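# Lift pot lid, put corn in pot, replace lid

## Task

Remove the glass lid from the steel pot, move the corn cob from the blue plate into the pot, then set the lid back on the pot; at the end, no hand may still be holding or touching any loose object on the table.

## Robot and tools

ROBOT. There are two arms. left_arm stands on the +y side and has a left five-finger hand. right_arm has a right hand, which is the mirror image of the left one. Calibrated base positions in the scene frame: left_arm (-0.013, +0.249, 0) m, turned slightly by quat_wxyz (+1.000, 0, 0, +0.003). right_arm (+0.031, -0.359, 0) m, quat_wxyz (+1.000, 0, 0, -0.015). Four cameras are available: cam_high, cam_low, cam_left_wrist and cam_right_wrist, each 672x504. A camera stand sits behind the arms.

FRAMES. In the scene frame the origin is at table-top height, halfway between the nominal bases. +z points up and +x points out over the table. Each arm reports its end_effector_position (m), end_effector_quat_wxyz and Hand target in its own base frame. Pose offsets also use that arm's base axes, and rotations turn about the Hand target position. The hand point sits 0.15 m out from the wrist face along the fingers and 0.05 m in front of the palm. Its +z runs along straight fingers and its +y points out of the palm. Its +x runs across the palm away from the thumb on the right hand and toward the thumb on the left hand. Straight fingertips reach 0.06-0.07 m past the point. A wrist bracket on the little-finger side can strike objects.

ROW LAYOUT. Every row is a single flat list of 28 numbers, all between -1 and 1, and both arms are always included. The order is: left dx, dy, dz, rx, ry, rz; left little, ring, middle, index, thumb_bend, thumb_turn, force_limit, speed; then the same 14 numbers for the right arm. The six pose numbers are offsets from that arm's Hand target as it was when the action or move began; they are not absolute poses. 1.0 equals 0.6 m of travel or 180 degrees of turn. rx, ry, rz form one rotation vector. If an arm's pose numbers are all 0, it is sent back to its current Hand target. Finger and thumb numbers are absolute targets: -1 means open or straight and +1 means closed. For thumb_turn, -1 puts the thumb beside the palm and +1 puts it opposite the fingers. force_limit goes from about 0 N at -1 to 10 N at +1 (15 N for the thumb motors). speed rises linearly up to full speed at +0.48 and stays full above that. To keep a hand unchanged, resend the eight hand numbers from the last row it executed. If no row has run yet, send its hand_measured six values followed by its hand_force_limit and hand_speed. With the thumb turned in, the hand can hold objects about 0.035-0.065 m thick and handles as thin as 0.025 m. For a soft grip, close at speed -0.94 or lower.

TOOLS.
execute_actions(actions, cameras): actions is a list of actions. Each action is a table of up to 15 rows, and each row lasts 1/30 s. A shorter table repeats its final row until the 15 steps are used. Every row within an action is measured from the pose at the start of that action. Images come back only when actions is empty or when cameras names them; ["all"] requests every camera.
move(target, speed, blend, blocking, cameras): drives straight paths toward target. target is either one 28-number row or a list of up to 15 rows, and every row is an offset from the Hand targets at the start of the call. speed is in m/s, from 0.002 to 4.3 with a default of 0.25; rotation speed is capped at twice that value in rad/s. Give one value, or one per target. blend is a corner-rounding radius in m, and 0 means stop at each target. The whole move is capped at 10 s. Paths do not avoid obstacles or the other arm. With blocking=false the call returns after about 0.5 s while the motion continues. The result has a move: line with the outcome (done, off_target, moving, held, fault) and any limits (paced = the pose was clipped, held = steps were withheld).
wait(seconds 0-10, cameras): keeps the last commands running.
stop(cameras): brakes the current move.
zoom_image(camera, region [x0,y0,x1,y1] in pixels, at most 504x504): enlarges part of the newest image from that camera.
show_instructions(): shows the reference pages.
finished_scene(scene=1): ends the scene for good.

RESULTS. hand_measured, hand_stopped_by (moving, target, force, stalled, fault) and hand_load_n (N at the fingertip, positive when pushing the finger open) list six values in motor order. If a grip is lost, hand_load_n drops to about 0. Joint torques include the arm's own weight. Joint velocities may read within noise. Call results also list positions at some control steps. The hand often comes to rest 1-3 cm short of its target, usually below it. This is not a sign of contact, and resending the missing offset fixes it. The controller clips commanded orientation to within 40 degrees of the measured one per step.

CAUTIONS. Do not let the two arms collide, press on each other, or grip each other's fingers. Avoid fast impacts with fixed or heavy objects. Do not drop parts from a height or release them while they are moving. Nothing may leave the table. Keep paths away from an arm's own base. Holding loads or straining toward unreachable poses heats the motors: a MOTOR HOT warning appears at 85 °C, and at 100 °C the arm faults and drops. After a contact, command a target back past the hand point to stop pushing. Every stop of an arm costs time. Objects may occasionally get nudged by outside forces, so check them with the cameras.

Each tool is called in YAML: its name, and indented under it one key for each argument.

Reference images:

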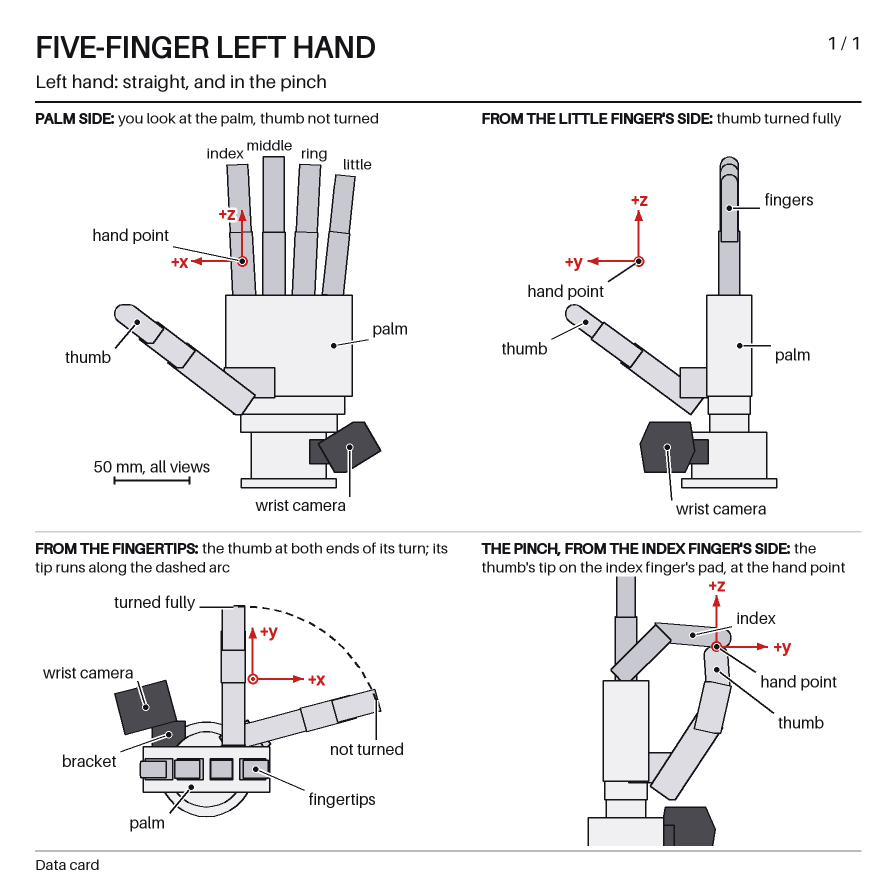

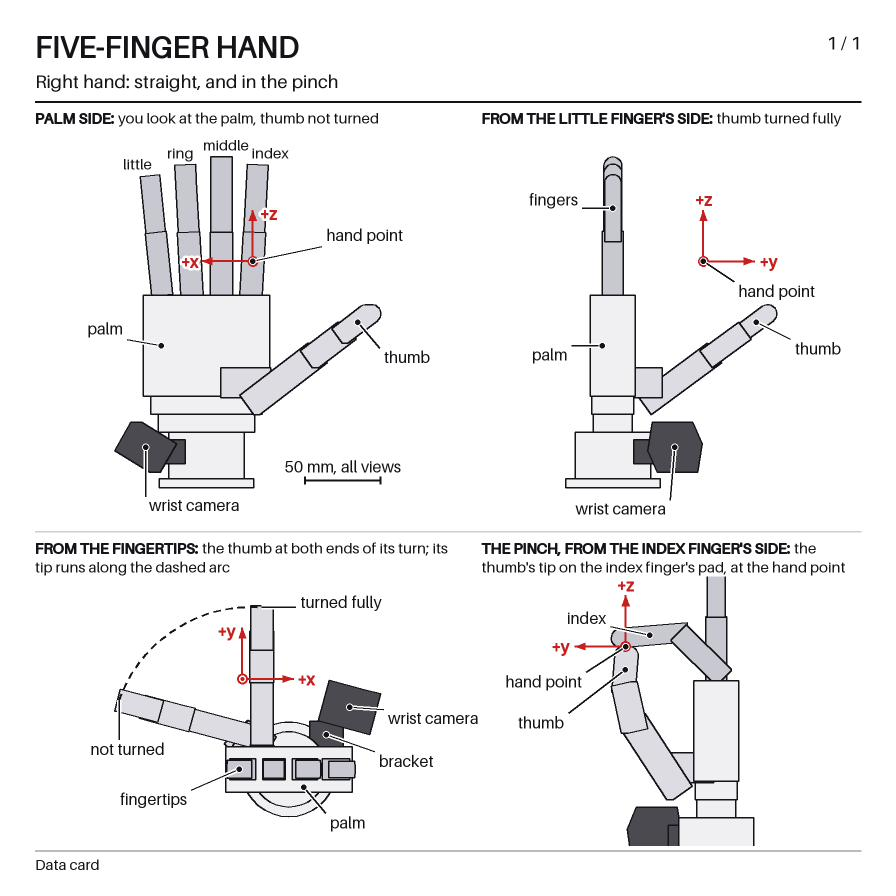

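## Session

execute_actions:
  actions: []

Scene clock: 0.00 s.
left_arm: end_effector_position=(+0.6448, -0.1513, +0.3179) hand_measured=(-1.000, -1.000, -1.000, -1.000, -1.000, -1.000) hand_load_n=(+0.0, +0.0, +0.0, +0.0, +0.0, +0.0) hand_stopped_by=(target, target, target, target, target, target) hand_force_limit=0.00 hand_speed=-0.80 end_effector_quat_wxyz=(+0.733, -0.256, +0.603, -0.180) | right_arm: end_effector_position=(+0.6538, -0.0337, +0.1897) hand_measured=(-1.000, -1.000, -1.000, -1.000, -1.000, -1.000) hand_load_n=(+0.0, +0.0, +0.0, +0.0, +0.0, +0.0) hand_stopped_by=(target, target, target, target, target, target) hand_force_limit=0.00 hand_speed=-0.80 end_effector_quat_wxyz=(+0.025, +0.202, +0.979, -0.002)
Joint positions: left_arm=[-0.44 1.557 1.091 0.636 -0.594 1.024] | right_arm=[-0.124 1.909 1.884 -1.497 0.008 1.854]
Joint velocities: within noise
Joint torques (N m): no reading
Heat: left arm: hottest wrist yaw 38 °C; right arm: hottest waist 39 °C.
Hand target: left_arm +0.6482, -0.1530, +0.3365; +0.741, -0.259, +0.590, -0.189 | right_arm +0.6612, -0.0346, +0.2086; +0.044, +0.202, +0.978, +0.000

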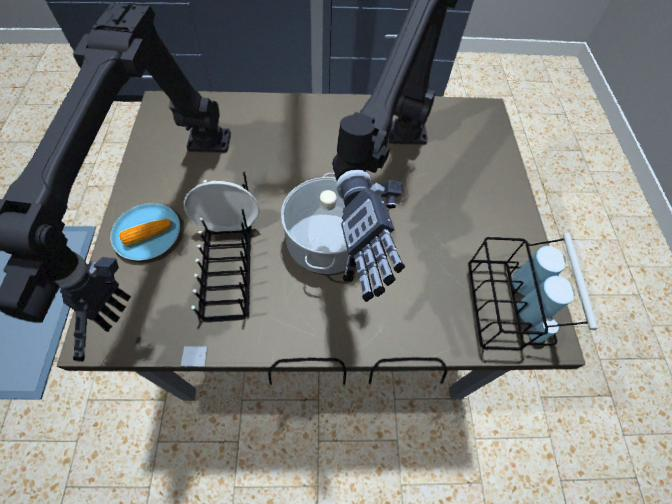

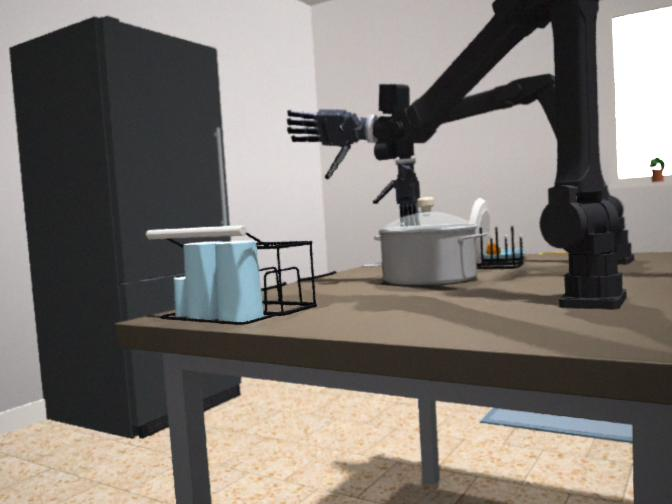

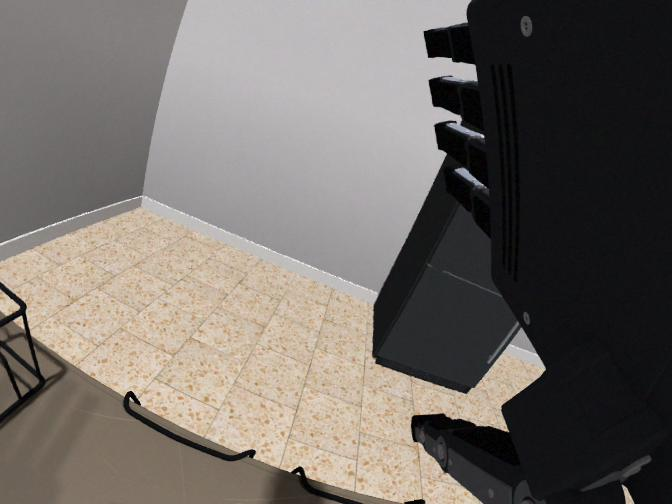

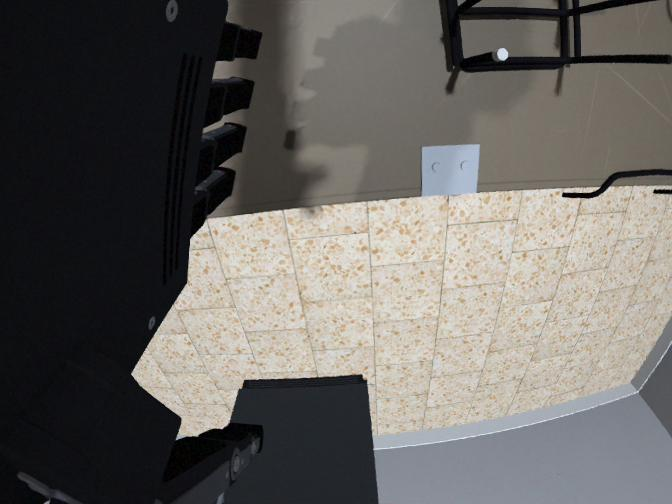

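zoom_image:
  camera: "cam_high"
  region: [80, 140, 420, 360]

zoom_image:
  camera: "cam_low"
  region: [340, 160, 560, 310]

Scaled by 1.482 from the camera's 672x504 image, which has a finer 960x720 frame.

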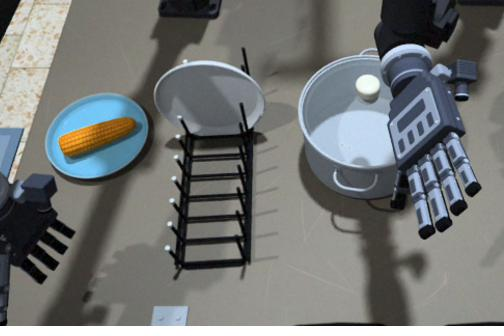

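Scaled by 2.291 from the camera's 672x504 image, which has a finer 960x720 frame.

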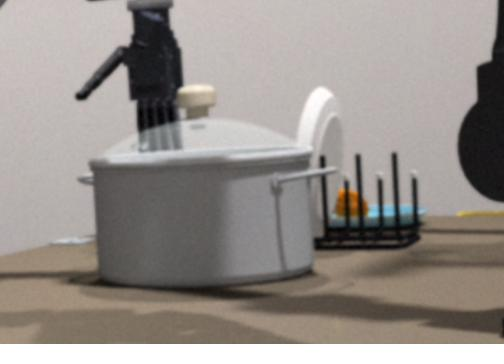

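move:
  target:
    - [-0.2275,-0.082,0.0,-0.1231,0.1302,-0.0768,-1,-1,-1,-1,-1,1,0,0.2,-0.25,0,0.15,-0.1364,-0.115,0.3443,-1,-1,-1,-1,-1,1,0,0.2]
    - [-0.455,-0.164,0.0,-0.2462,0.2605,-0.1537,-1,-1,-1,-1,-1,1,0,0.2,-0.558,-0.056,0.07,-0.2728,-0.2301,0.6886,-1,-1,-1,-1,-1,1,0,0.2]
  blend: 0.05
  speed: 0.4
  cameras: ["all"]

Scene clock: 347.77 s.
left_arm: end_effector_position=(+0.3770, -0.2481, +0.3211) hand_measured=(-1.000, -1.000, -1.000, -1.000, -1.000, +1.000) hand_load_n=(+0.0, +0.0, +0.0, +0.0, +0.0, +0.5) hand_stopped_by=(target, target, target, target, target, target) hand_force_limit=0.00 hand_speed=0.20 end_effector_quat_wxyz=(+0.242, -0.422, +0.763, -0.426) | right_arm: end_effector_position=(+0.3277, -0.0639, +0.2491) hand_measured=(-1.000, -1.000, -1.000, -1.000, -1.000, +1.000) hand_load_n=(+0.0, +0.0, +0.0, +0.0, +0.0, +0.0) hand_stopped_by=(target, target, target, target, target, target) hand_force_limit=0.00 hand_speed=0.20 end_effector_quat_wxyz=(-0.356, +0.760, -0.493, +0.228)
Joint positions: left_arm=[-0.499 0.996 1.067 -0.619 0.043 0.037] | right_arm=[-0.52 0.937 0.949 -0.972 -0.671 -0.721]
Joint torques (N m): left_arm=[0.03 -7.18 10.8 1.03 0.17 -0.06] | right_arm=[-2.9 -3.43 9.94 0.81 -0.62 -0.12]
Heat: left arm: hottest elbow 41 °C; right arm: hottest elbow 44 °C.
Hand target: left_arm +0.3753, -0.2513, +0.3365; +0.243, -0.420, +0.758, -0.437 | right_arm +0.3263, -0.0682, +0.2505; -0.355, +0.760, -0.494, +0.230
Off the commanded pose: left_arm 0.016 m, 1 deg | right_arm 0.005 m, 0 deg.
move: off_target (left_arm)

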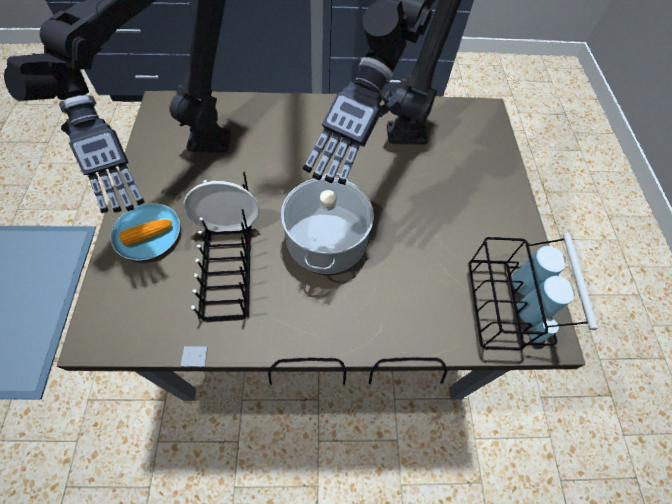

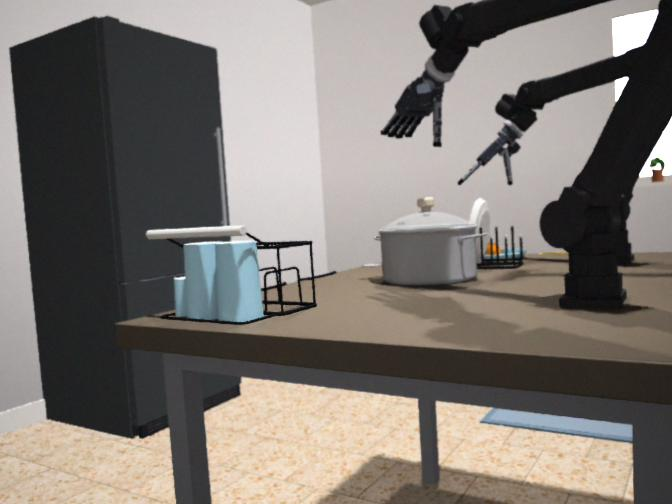

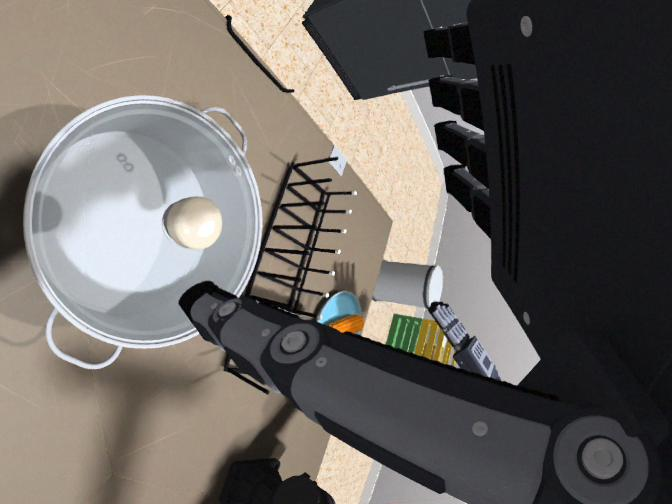

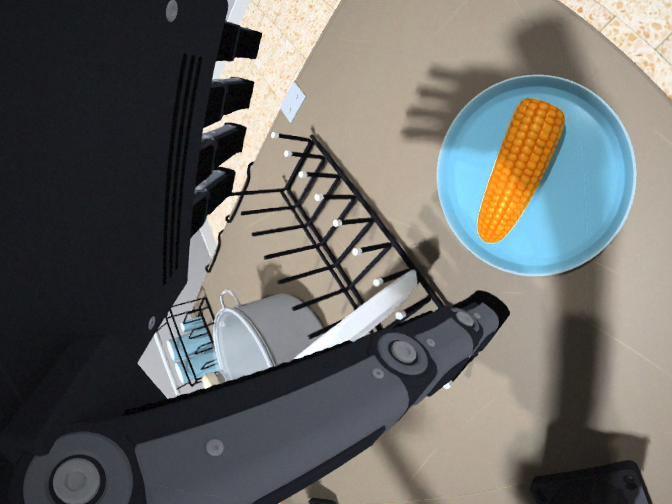

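move:
  target: [0.0012,-0.0337,-0.144,0,0,0,-1,-1,-1,-1,-1,1,0,0.2,0,-0.0413,-0.2175,0,0,0,-1,-1,-1,-1,-1,1,0,0.2]
  speed: 0.15
  cameras: ["all"]

Scene clock: 410.37 s.
left_arm: end_effector_position=(+0.3750, -0.2651, +0.2477) hand_measured=(-1.000, -1.000, -1.000, -1.000, -1.000, +1.000) hand_load_n=(+0.0, +0.0, +0.0, +0.0, +0.0, +0.0) hand_stopped_by=(target, target, target, target, target, target) hand_force_limit=0.00 hand_speed=0.20 end_effector_quat_wxyz=(+0.243, -0.422, +0.761, -0.429) | right_arm: end_effector_position=(+0.3235, -0.0857, +0.1202) hand_measured=(-1.000, -1.000, -1.000, -1.000, -1.000, +1.000) hand_load_n=(+0.0, +0.0, +0.0, +0.0, +0.0, +0.0) hand_stopped_by=(target, target, target, target, target, target) hand_force_limit=0.00 hand_speed=0.20 end_effector_quat_wxyz=(-0.356, +0.760, -0.497, +0.219)
Joint positions: left_arm=[-0.547 1.017 0.884 -0.406 0.003 0.01] | right_arm=[-0.593 1.055 0.685 -0.661 -0.711 -0.802]
Joint torques (N m): left_arm=[-0.56 -6.3 9.05 2 -0.15 -0.06] | right_arm=[-3.02 -3.96 8.7 1.76 -0.67 -0.14]
Heat: left arm: hottest elbow 41 °C; right arm: hottest elbow 44 °C.
Hand target: left_arm +0.3759, -0.2716, +0.2500; +0.243, -0.420, +0.758, -0.437 | right_arm +0.3264, -0.0930, +0.1201; -0.355, +0.760, -0.494, +0.230
Off the commanded pose: left_arm 0.007 m, 1 deg | right_arm 0.008 m, 1 deg.
move: done

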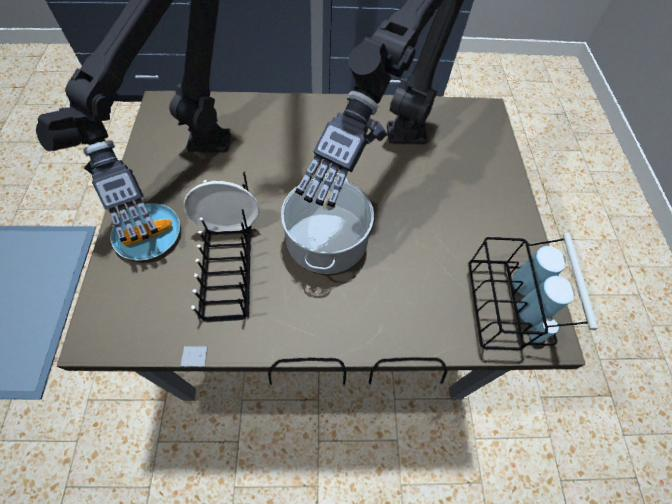

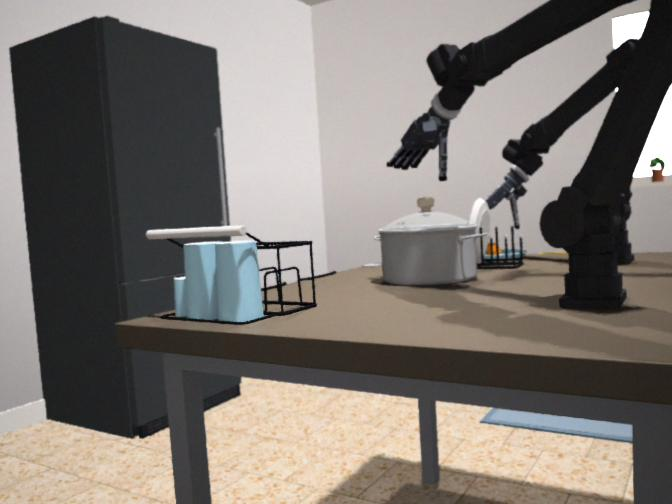

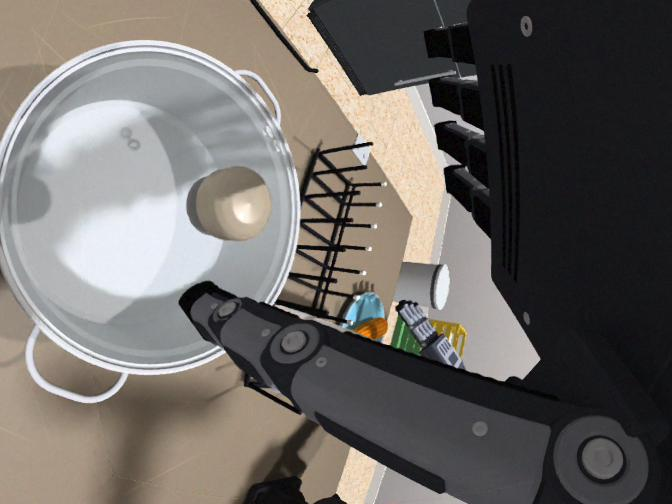

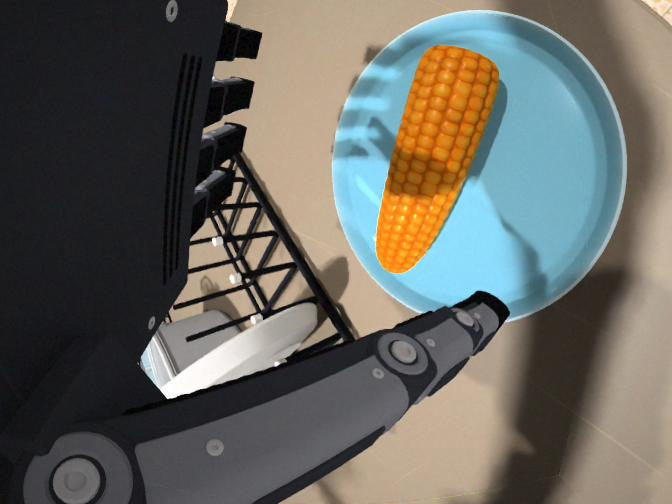

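zoom_image:
  camera: "cam_high"
  region: [260, 120, 400, 225]

zoom_image:
  camera: "cam_low"
  region: [360, 100, 540, 290]

zoom_image:
  camera: "cam_high"
  region: [80, 140, 220, 270]

Scaled by 3.600 from the camera's 672x504 image, which has a finer 960x720 frame.

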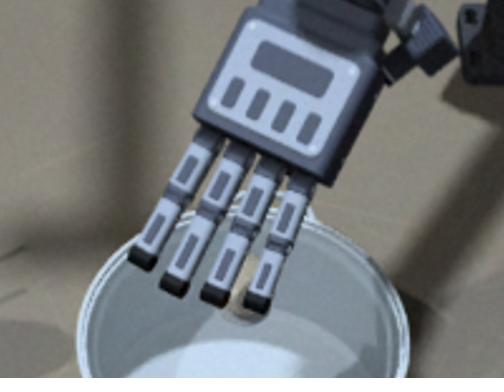

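Scaled by 2.653 from the camera's 672x504 image, which has a finer 960x720 frame.

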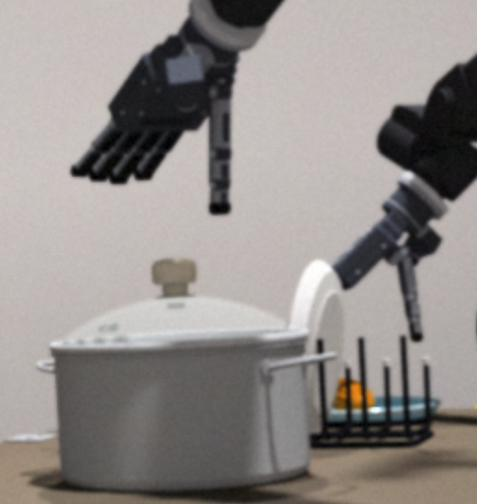

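Scaled by 3.600 from the camera's 672x504 image, which has a finer 960x720 frame.

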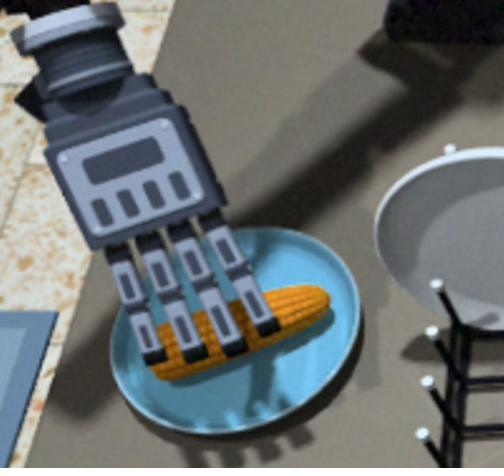

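move:
  target: [0.0268,-0.0073,-0.06,0,0,0,-1,-1,-1,-1,-1,1,0,0.2,0.0202,0.0125,-0.0752,0,0,0,-1,-1,-1,-1,-1,1,0,0.2]
  speed: 0.1
  cameras: ["all"]

zoom_image:
  camera: "cam_low"
  region: [360, 100, 560, 290]

zoom_image:
  camera: "cam_high"
  region: [80, 130, 400, 270]

Scene clock: 561.37 s.
left_arm: end_effector_position=(+0.3881, -0.2743, +0.2117) hand_measured=(-1.000, -1.000, -1.000, -1.000, -1.000, +1.000) hand_load_n=(+0.0, +0.0, -0.5, +0.0, +0.0, +0.0) hand_stopped_by=(target, target, target, target, target, target) hand_force_limit=0.00 hand_speed=0.20 end_effector_quat_wxyz=(+0.240, -0.421, +0.762, -0.430) | right_arm: end_effector_position=(+0.3342, -0.0889, +0.0758) hand_measured=(-1.000, -1.000, -1.000, -1.000, -1.000, +1.000) hand_load_n=(+0.0, +0.0, +0.0, +0.0, +0.0, +0.0) hand_stopped_by=(target, target, target, target, target, target) hand_force_limit=0.00 hand_speed=0.20 end_effector_quat_wxyz=(-0.353, +0.759, -0.497, +0.229)
Joint positions: left_arm=[-0.547 1.086 0.832 -0.286 0.008 0.01] | right_arm=[-0.578 1.14 0.609 -0.467 -0.694 -0.779]
Joint torques (N m): left_arm=[0.85 -7.12 8.88 2 0.15 0.02] | right_arm=[-1.14 -4.25 7.92 1.72 -0.4 0.13]
Heat: left arm: hottest elbow 40 °C; right arm: hottest elbow 41 °C.
Hand target: left_arm +0.3920, -0.2760, +0.2142; +0.243, -0.420, +0.757, -0.437 | right_arm +0.3384, -0.0855, +0.0749; -0.355, +0.760, -0.494, +0.230
Off the commanded pose: left_arm 0.005 m, 1 deg | right_arm 0.006 m, 0 deg.
move: done

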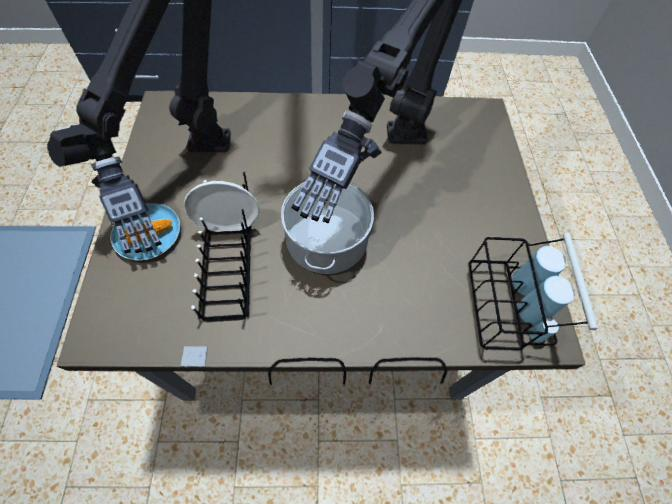

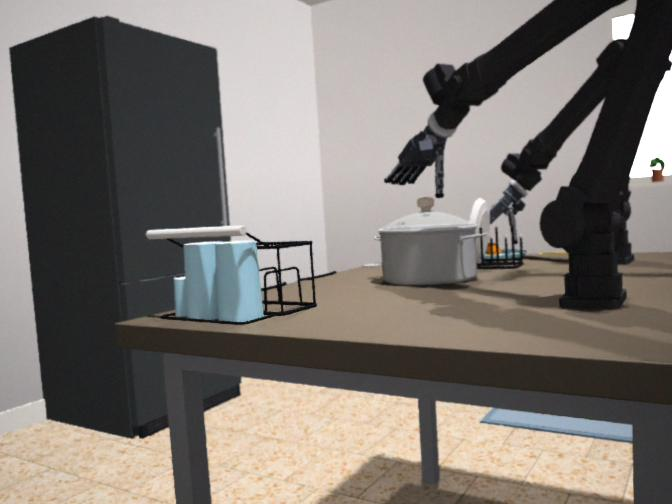

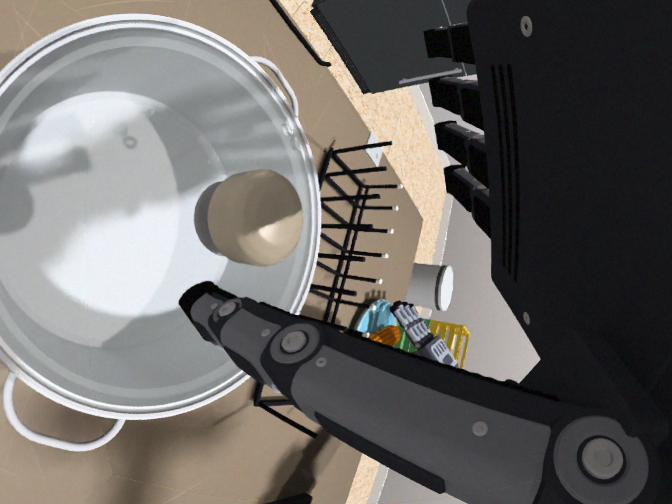

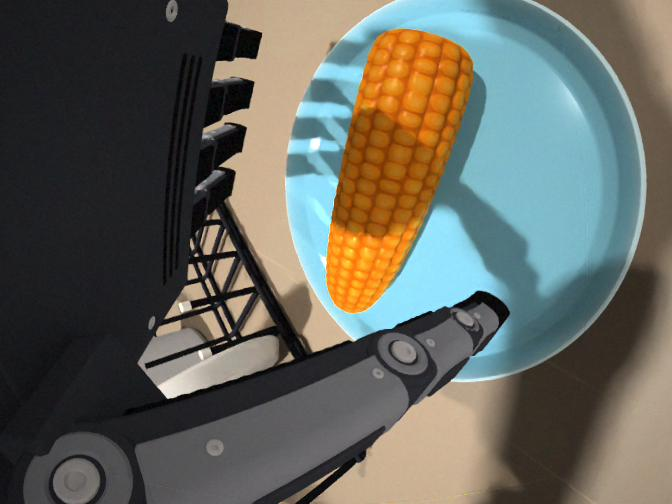

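Scaled by 2.520 from the camera's 672x504 image, which has a finer 960x720 frame.

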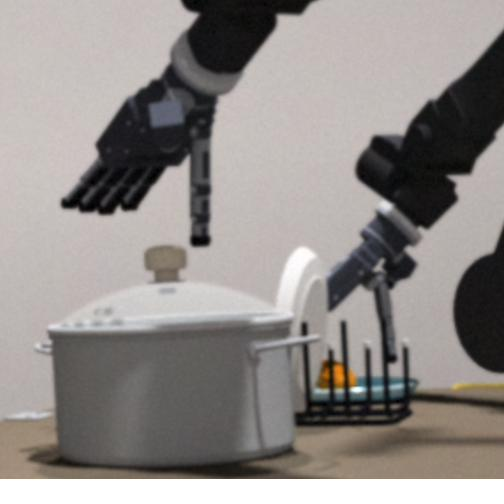

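Scaled by 1.575 from the camera's 672x504 image, which has a finer 960x720 frame.

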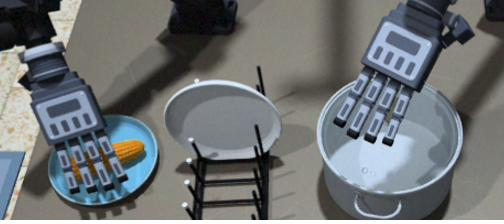

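zoom_image:
  camera: "cam_high"
  region: [90, 180, 200, 270]

Scaled by 4.582 from the camera's 672x504 image, which has a finer 960x720 frame.

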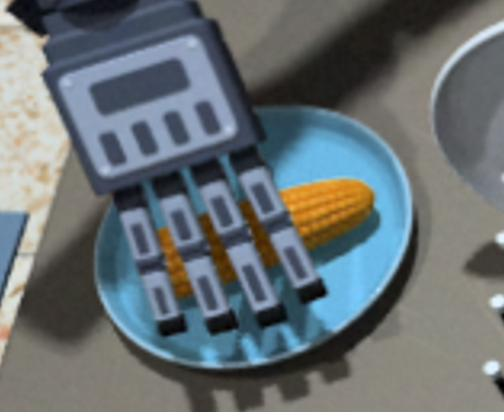

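move:
  target: [0.01,0.0105,-0.0545,0,0,0,-1,-1,-1,-1,-1,1,0,0.2,0.0193,0.0092,-0.0565,0,0,0,-1,-1,-1,-1,-1,1,0,0.2]
  speed: 0.06
  cameras: ["all"]

zoom_image:
  camera: "cam_low"
  region: [360, 140, 540, 290]

Scene clock: 757.90 s.
left_arm: end_effector_position=(+0.3921, -0.2720, +0.1812) hand_measured=(-1.000, -1.000, -1.000, -1.000, -1.000, +1.000) hand_load_n=(+0.0, +0.0, +0.0, +0.0, +0.0, +0.0) hand_stopped_by=(target, target, target, target, target, target) hand_force_limit=0.00 hand_speed=0.20 end_effector_quat_wxyz=(+0.238, -0.420, +0.760, -0.434) | right_arm: end_effector_position=(+0.3464, -0.0841, +0.0424) hand_measured=(-1.000, -1.000, -1.000, -1.000, -1.000, +1.000) hand_load_n=(+0.0, +0.0, -0.5, +0.0, +0.0, +0.0) hand_stopped_by=(target, target, target, target, target, target) hand_force_limit=0.00 hand_speed=0.20 end_effector_quat_wxyz=(-0.352, +0.760, -0.496, +0.230)
Joint positions: left_arm=[-0.531 1.12 0.77 -0.185 0.029 0.013] | right_arm=[-0.542 1.231 0.568 -0.31 -0.674 -0.741]
Joint torques (N m): left_arm=[1.55 -7.12 8.58 2.07 0.16 0.11] | right_arm=[-1.08 -4.66 7.24 1.94 -0.38 0.11]
Heat: left arm: hottest elbow 40 °C; right arm: hottest elbow 42 °C.
Hand target: left_arm +0.3981, -0.2696, +0.1814; +0.243, -0.420, +0.757, -0.437 | right_arm +0.3501, -0.0800, +0.0411; -0.355, +0.760, -0.494, +0.230
Off the commanded pose: left_arm 0.006 m, 1 deg | right_arm 0.006 m, 0 deg.
move: done

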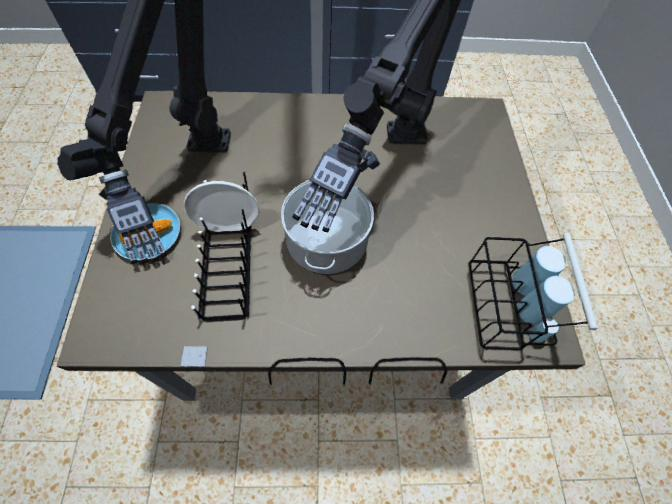

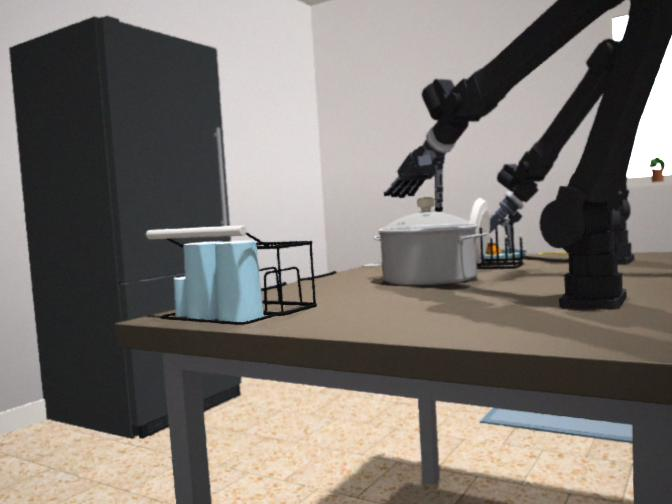

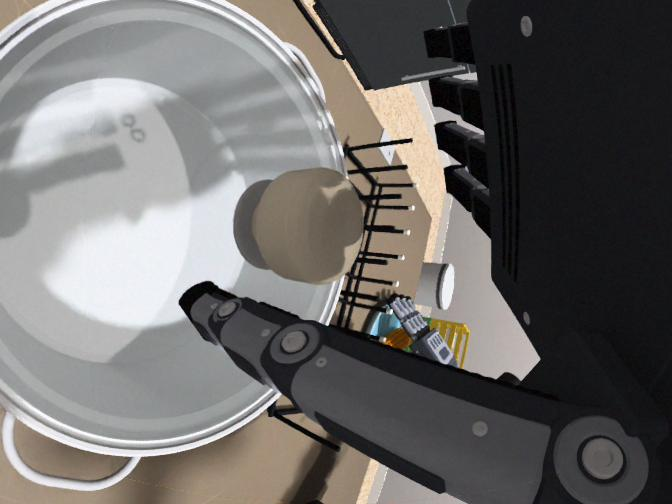

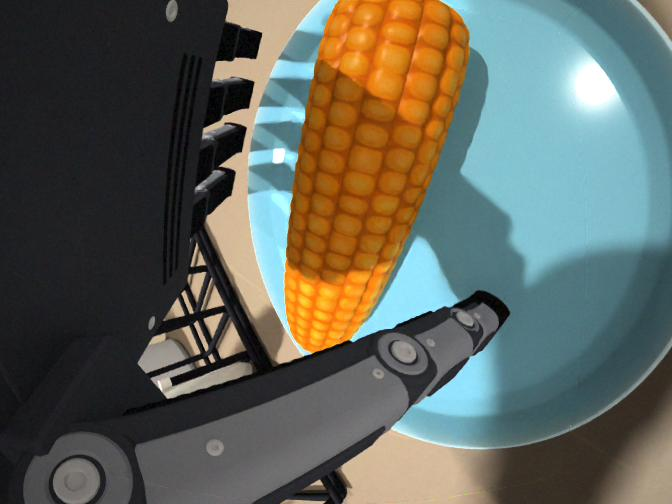

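Scaled by 2.800 from the camera's 672x504 image, which has a finer 960x720 frame.

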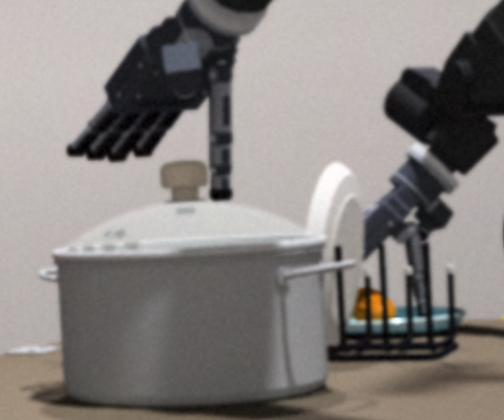

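move:
  target: [0,0,0,0,0,0,-1,-1,-0.5,-0.5,-0.8,1,-0.2,-0.2,0.0212,-0.0272,-0.004,0,0,0,-0.6,-0.6,-0.6,-0.6,-1,1,-0.2,-0.2]
  speed: 0.06
  cameras: ["all"]

zoom_image:
  camera: "cam_low"
  region: [380, 140, 540, 280]

Scene clock: 806.90 s.
left_arm: end_effector_position=(+0.3921, -0.2720, +0.1812) hand_measured=(-1.000, -1.000, -0.500, -0.500, -0.800, +1.000) hand_load_n=(+0.0, +0.0, +0.0, +0.0, +0.0, +0.0) hand_stopped_by=(target, target, target, target, target, target) hand_force_limit=-0.20 hand_speed=-0.20 end_effector_quat_wxyz=(+0.238, -0.420, +0.761, -0.434) | right_arm: end_effector_position=(+0.3543, -0.0828, +0.0400) hand_measured=(-0.600, -0.600, -0.600, -0.600, -1.000, +1.000) hand_load_n=(+0.0, +0.0, +0.5, +0.0, +0.0, +0.5) hand_stopped_by=(target, target, target, target, target, target) hand_force_limit=-0.20 hand_speed=-0.20 end_effector_quat_wxyz=(-0.364, +0.759, -0.491, +0.224)
Joint positions: left_arm=[-0.531 1.12 0.77 -0.185 0.03 0.013] | right_arm=[-0.539 1.268 0.583 -0.292 -0.7 -0.74]
Joint torques (N m): left_arm=[1.61 -7.12 8.57 1.96 0.15 0.11] | right_arm=[-2.9 -3.43 9.54 1.21 0.17 -0.14]
Heat: left arm: hottest elbow 39 °C; right arm: hottest elbow 41 °C.
Hand target: left_arm +0.3980, -0.2696, +0.1813; +0.243, -0.420, +0.758, -0.437 | right_arm +0.3628, -0.0963, +0.0386; -0.355, +0.760, -0.494, +0.230
Off the commanded pose: left_arm 0.006 m, 1 deg | right_arm 0.016 m, 1 deg.
move: off_target (right_arm)

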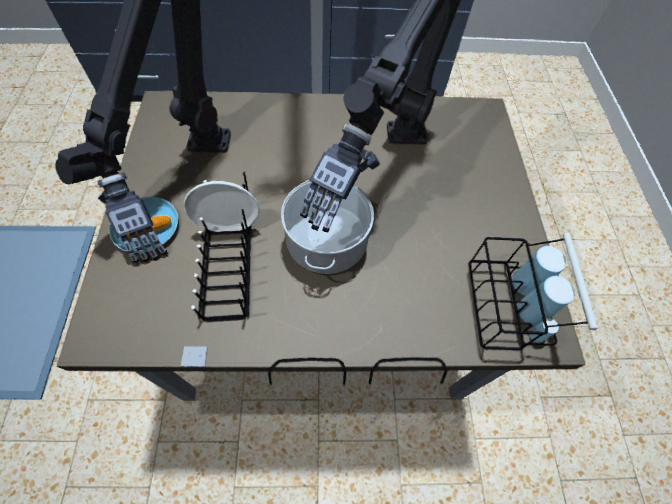

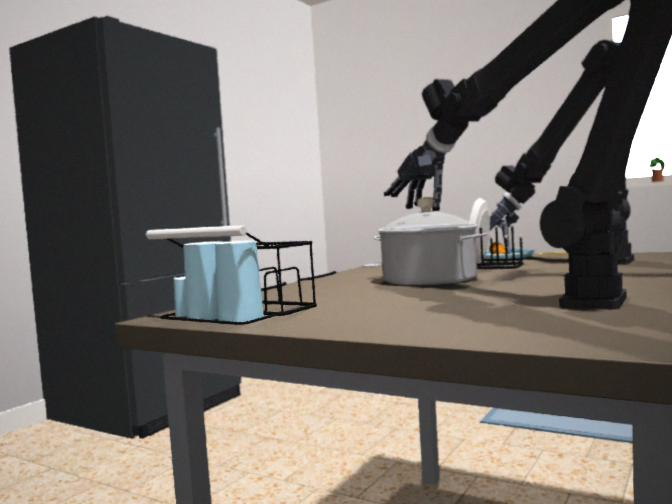

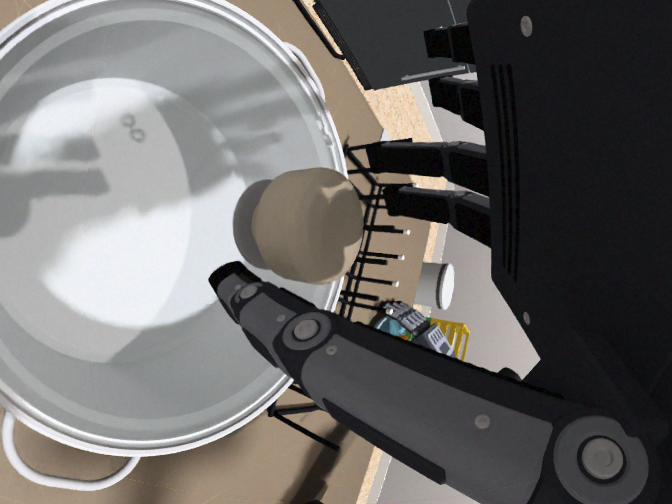

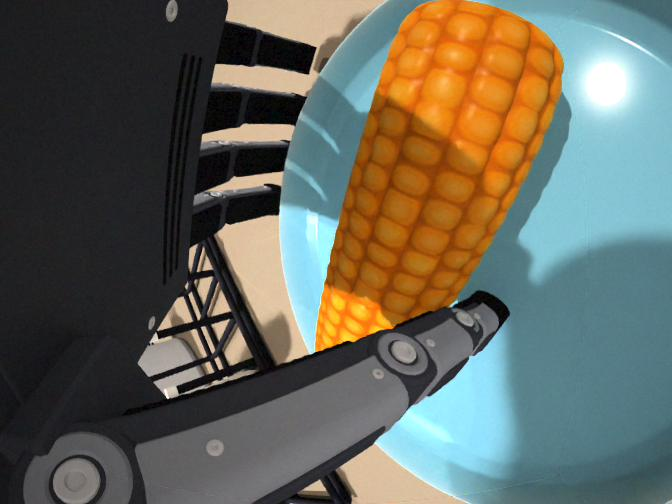

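Scaled by 3.150 from the camera's 672x504 image, which has a finer 960x720 frame.

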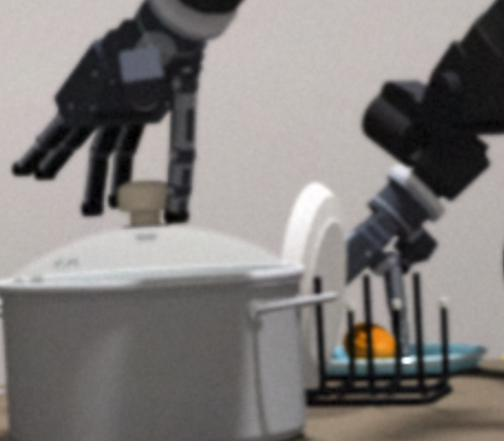

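zoom_image:
  camera: "cam_high"
  region: [90, 180, 200, 270]

execute_actions:
  actions:
    - [[0,0,0,0,0,0,-1,-1,-0.5,-0.5,-0.8,1,-0.2,-0.2,0,-0.012,0.01,0,0,0,-0.6,-0.6,-0.6,-0.6,-1,1,-0.2,-0.2]]
  cameras: ["cam_right_wrist","cam_high"]

Scaled by 4.582 from the camera's 672x504 image, which has a finer 960x720 frame.

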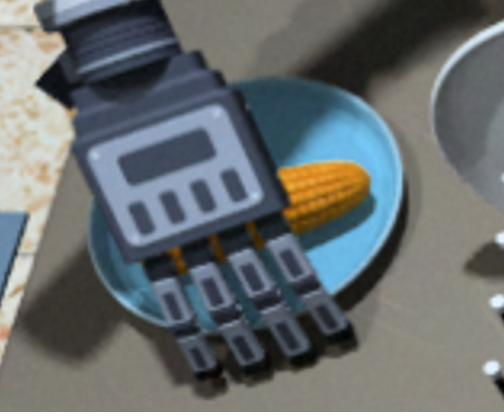

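Scene clock: 839.77 s.
left_arm: end_effector_position=(+0.3921, -0.2720, +0.1812) hand_measured=(-1.000, -1.000, -0.500, -0.500, -0.800, +1.000) hand_load_n=(+0.0, +0.0, +0.0, +0.0, +0.5, +0.0) hand_stopped_by=(target, target, target, target, target, target) hand_force_limit=-0.20 hand_speed=-0.20 end_effector_quat_wxyz=(+0.238, -0.420, +0.761, -0.434) | right_arm: end_effector_position=(+0.3542, -0.0857, +0.0408) hand_measured=(-0.600, -0.600, -0.600, -0.600, -1.000, +1.000) hand_load_n=(+0.0, +0.0, +2.0, +0.0, +0.0, +0.0) hand_stopped_by=(target, target, target, target, target, target) hand_force_limit=-0.20 hand_speed=-0.20 end_effector_quat_wxyz=(-0.366, +0.760, -0.491, +0.220)
Joint positions: left_arm=[-0.531 1.12 0.77 -0.185 0.03 0.013] | right_arm=[-0.55 1.277 0.595 -0.311 -0.71 -0.754]
Joint torques (N m): left_arm=[1.49 -7 8.55 1.98 0.15 0.11] | right_arm=[-3.55 -4.25 10.28 0.57 0.17 -0.19]
Heat: left arm: hottest elbow 39 °C; right arm: hottest elbow 41 °C.
Hand target: left_arm +0.3980, -0.2696, +0.1813; +0.243, -0.420, +0.758, -0.437 | right_arm +0.3628, -0.1036, +0.0446; -0.355, +0.760, -0.494, +0.230
Off the commanded pose: left_arm 0.006 m, 1 deg | right_arm 0.020 m, 2 deg.
Step readings (end_effector_position of left_arm | right_arm):
0: (+0.3921, -0.2720, +0.1812) | (+0.3543, -0.0828, +0.0400)
1: (+0.3921, -0.2720, +0.1812) | (+0.3543, -0.0828, +0.0400)
2: (+0.3921, -0.2720, +0.1812) | (+0.3545, -0.0834, +0.0404)
4: (+0.3921, -0.2720, +0.1812) | (+0.3542, -0.0849, +0.0407)
8: (+0.3921, -0.2720, +0.1812) | (+0.3541, -0.0854, +0.0408)
15: (+0.3921, -0.2720, +0.1812) | (+0.3541, -0.0856, +0.0408)
Images, in order (width x height): cam_high 672x504, cam_right_wrist 672x504.

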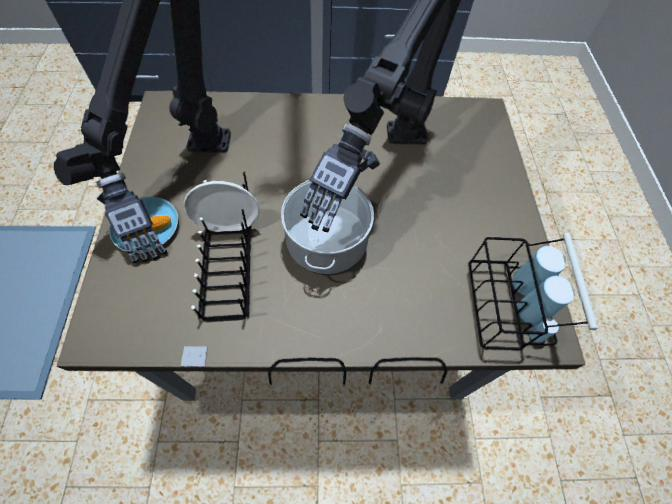

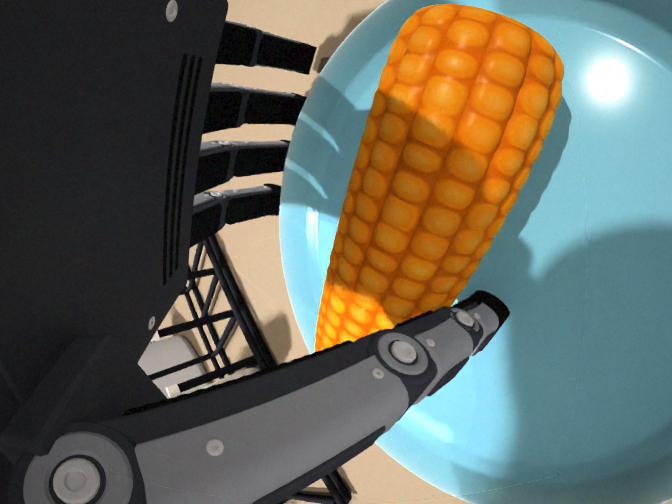

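move:
  target: [0,0,0,0,0,0,-1,-1,-0.5,-0.5,-0.8,1,-0.2,-0.2,-0.012,0.02,0.055,0,0,0,-0.6,-0.6,-0.6,-0.6,-1,1,-0.2,-0.2]
  speed: 0.08
  cameras: ["cam_high","cam_low","cam_right_wrist"]

zoom_image:
  camera: "cam_high"
  region: [90, 180, 200, 270]

Scene clock: 896.67 s.
left_arm: end_effector_position=(+0.3921, -0.2720, +0.1812) hand_measured=(-1.000, -1.000, -0.500, -0.500, -0.800, +1.000) hand_load_n=(+0.0, +0.0, +0.0, +0.0, +0.0, +0.0) hand_stopped_by=(target, target, target, target, target, target) hand_force_limit=-0.20 hand_speed=-0.20 end_effector_quat_wxyz=(+0.238, -0.420, +0.761, -0.434) | right_arm: end_effector_position=(+0.3397, -0.0811, +0.0569) hand_measured=(-0.600, -0.600, -0.600, -0.600, -1.000, +1.000) hand_load_n=(+0.0, +0.0, +0.5, +0.0, +0.0, +0.0) hand_stopped_by=(target, target, target, target, target, target) hand_force_limit=-0.20 hand_speed=-0.20 end_effector_quat_wxyz=(-0.356, +0.761, -0.501, +0.211)
Joint positions: left_arm=[-0.531 1.12 0.77 -0.185 0.03 0.013] | right_arm=[-0.55 1.203 0.601 -0.417 -0.688 -0.754]
Joint torques (N m): left_arm=[1.44 -7 8.55 1.99 0.14 0.11] | right_arm=[-2.14 -5.83 11.54 0.55 -0.33 0.02]
Heat: left arm: hottest elbow 39 °C; right arm: hottest elbow 42 °C.
Hand target: left_arm +0.3980, -0.2696, +0.1813; +0.243, -0.420, +0.758, -0.437 | right_arm +0.3556, -0.0915, +0.0776; -0.355, +0.760, -0.494, +0.230
Off the commanded pose: left_arm 0.006 m, 1 deg | right_arm 0.028 m, 2 deg.
move: off_target (right_arm)
Images, in order (width x height): cam_high 672x504, cam_low 672x504, cam_right_wrist 672x504.

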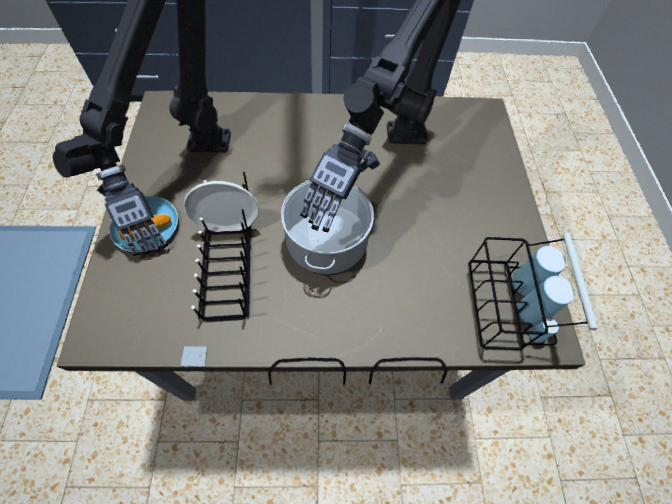

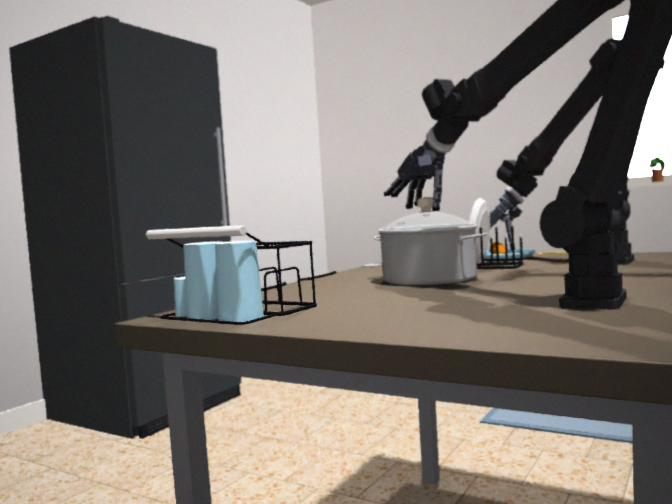

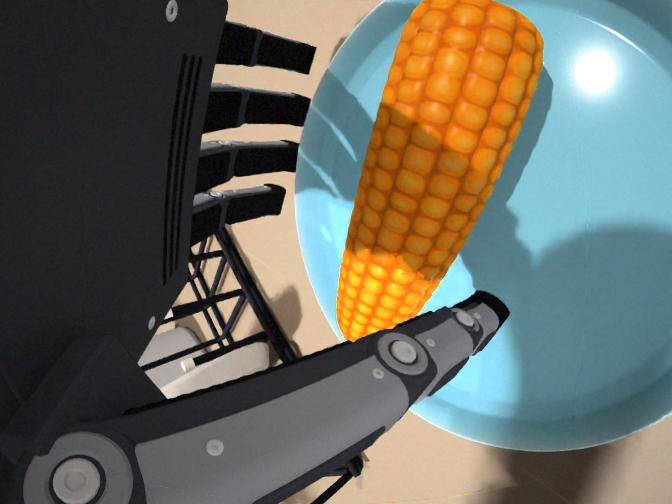

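Scaled by 4.582 from the camera's 672x504 image, which has a finer 960x720 frame.

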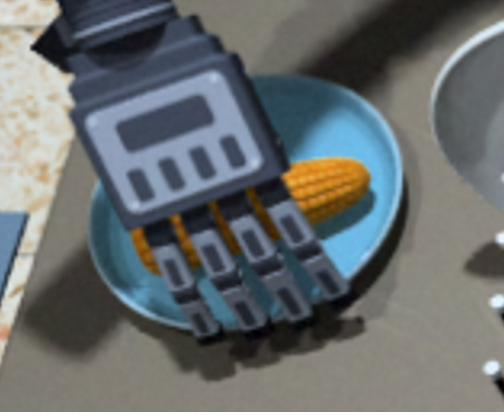

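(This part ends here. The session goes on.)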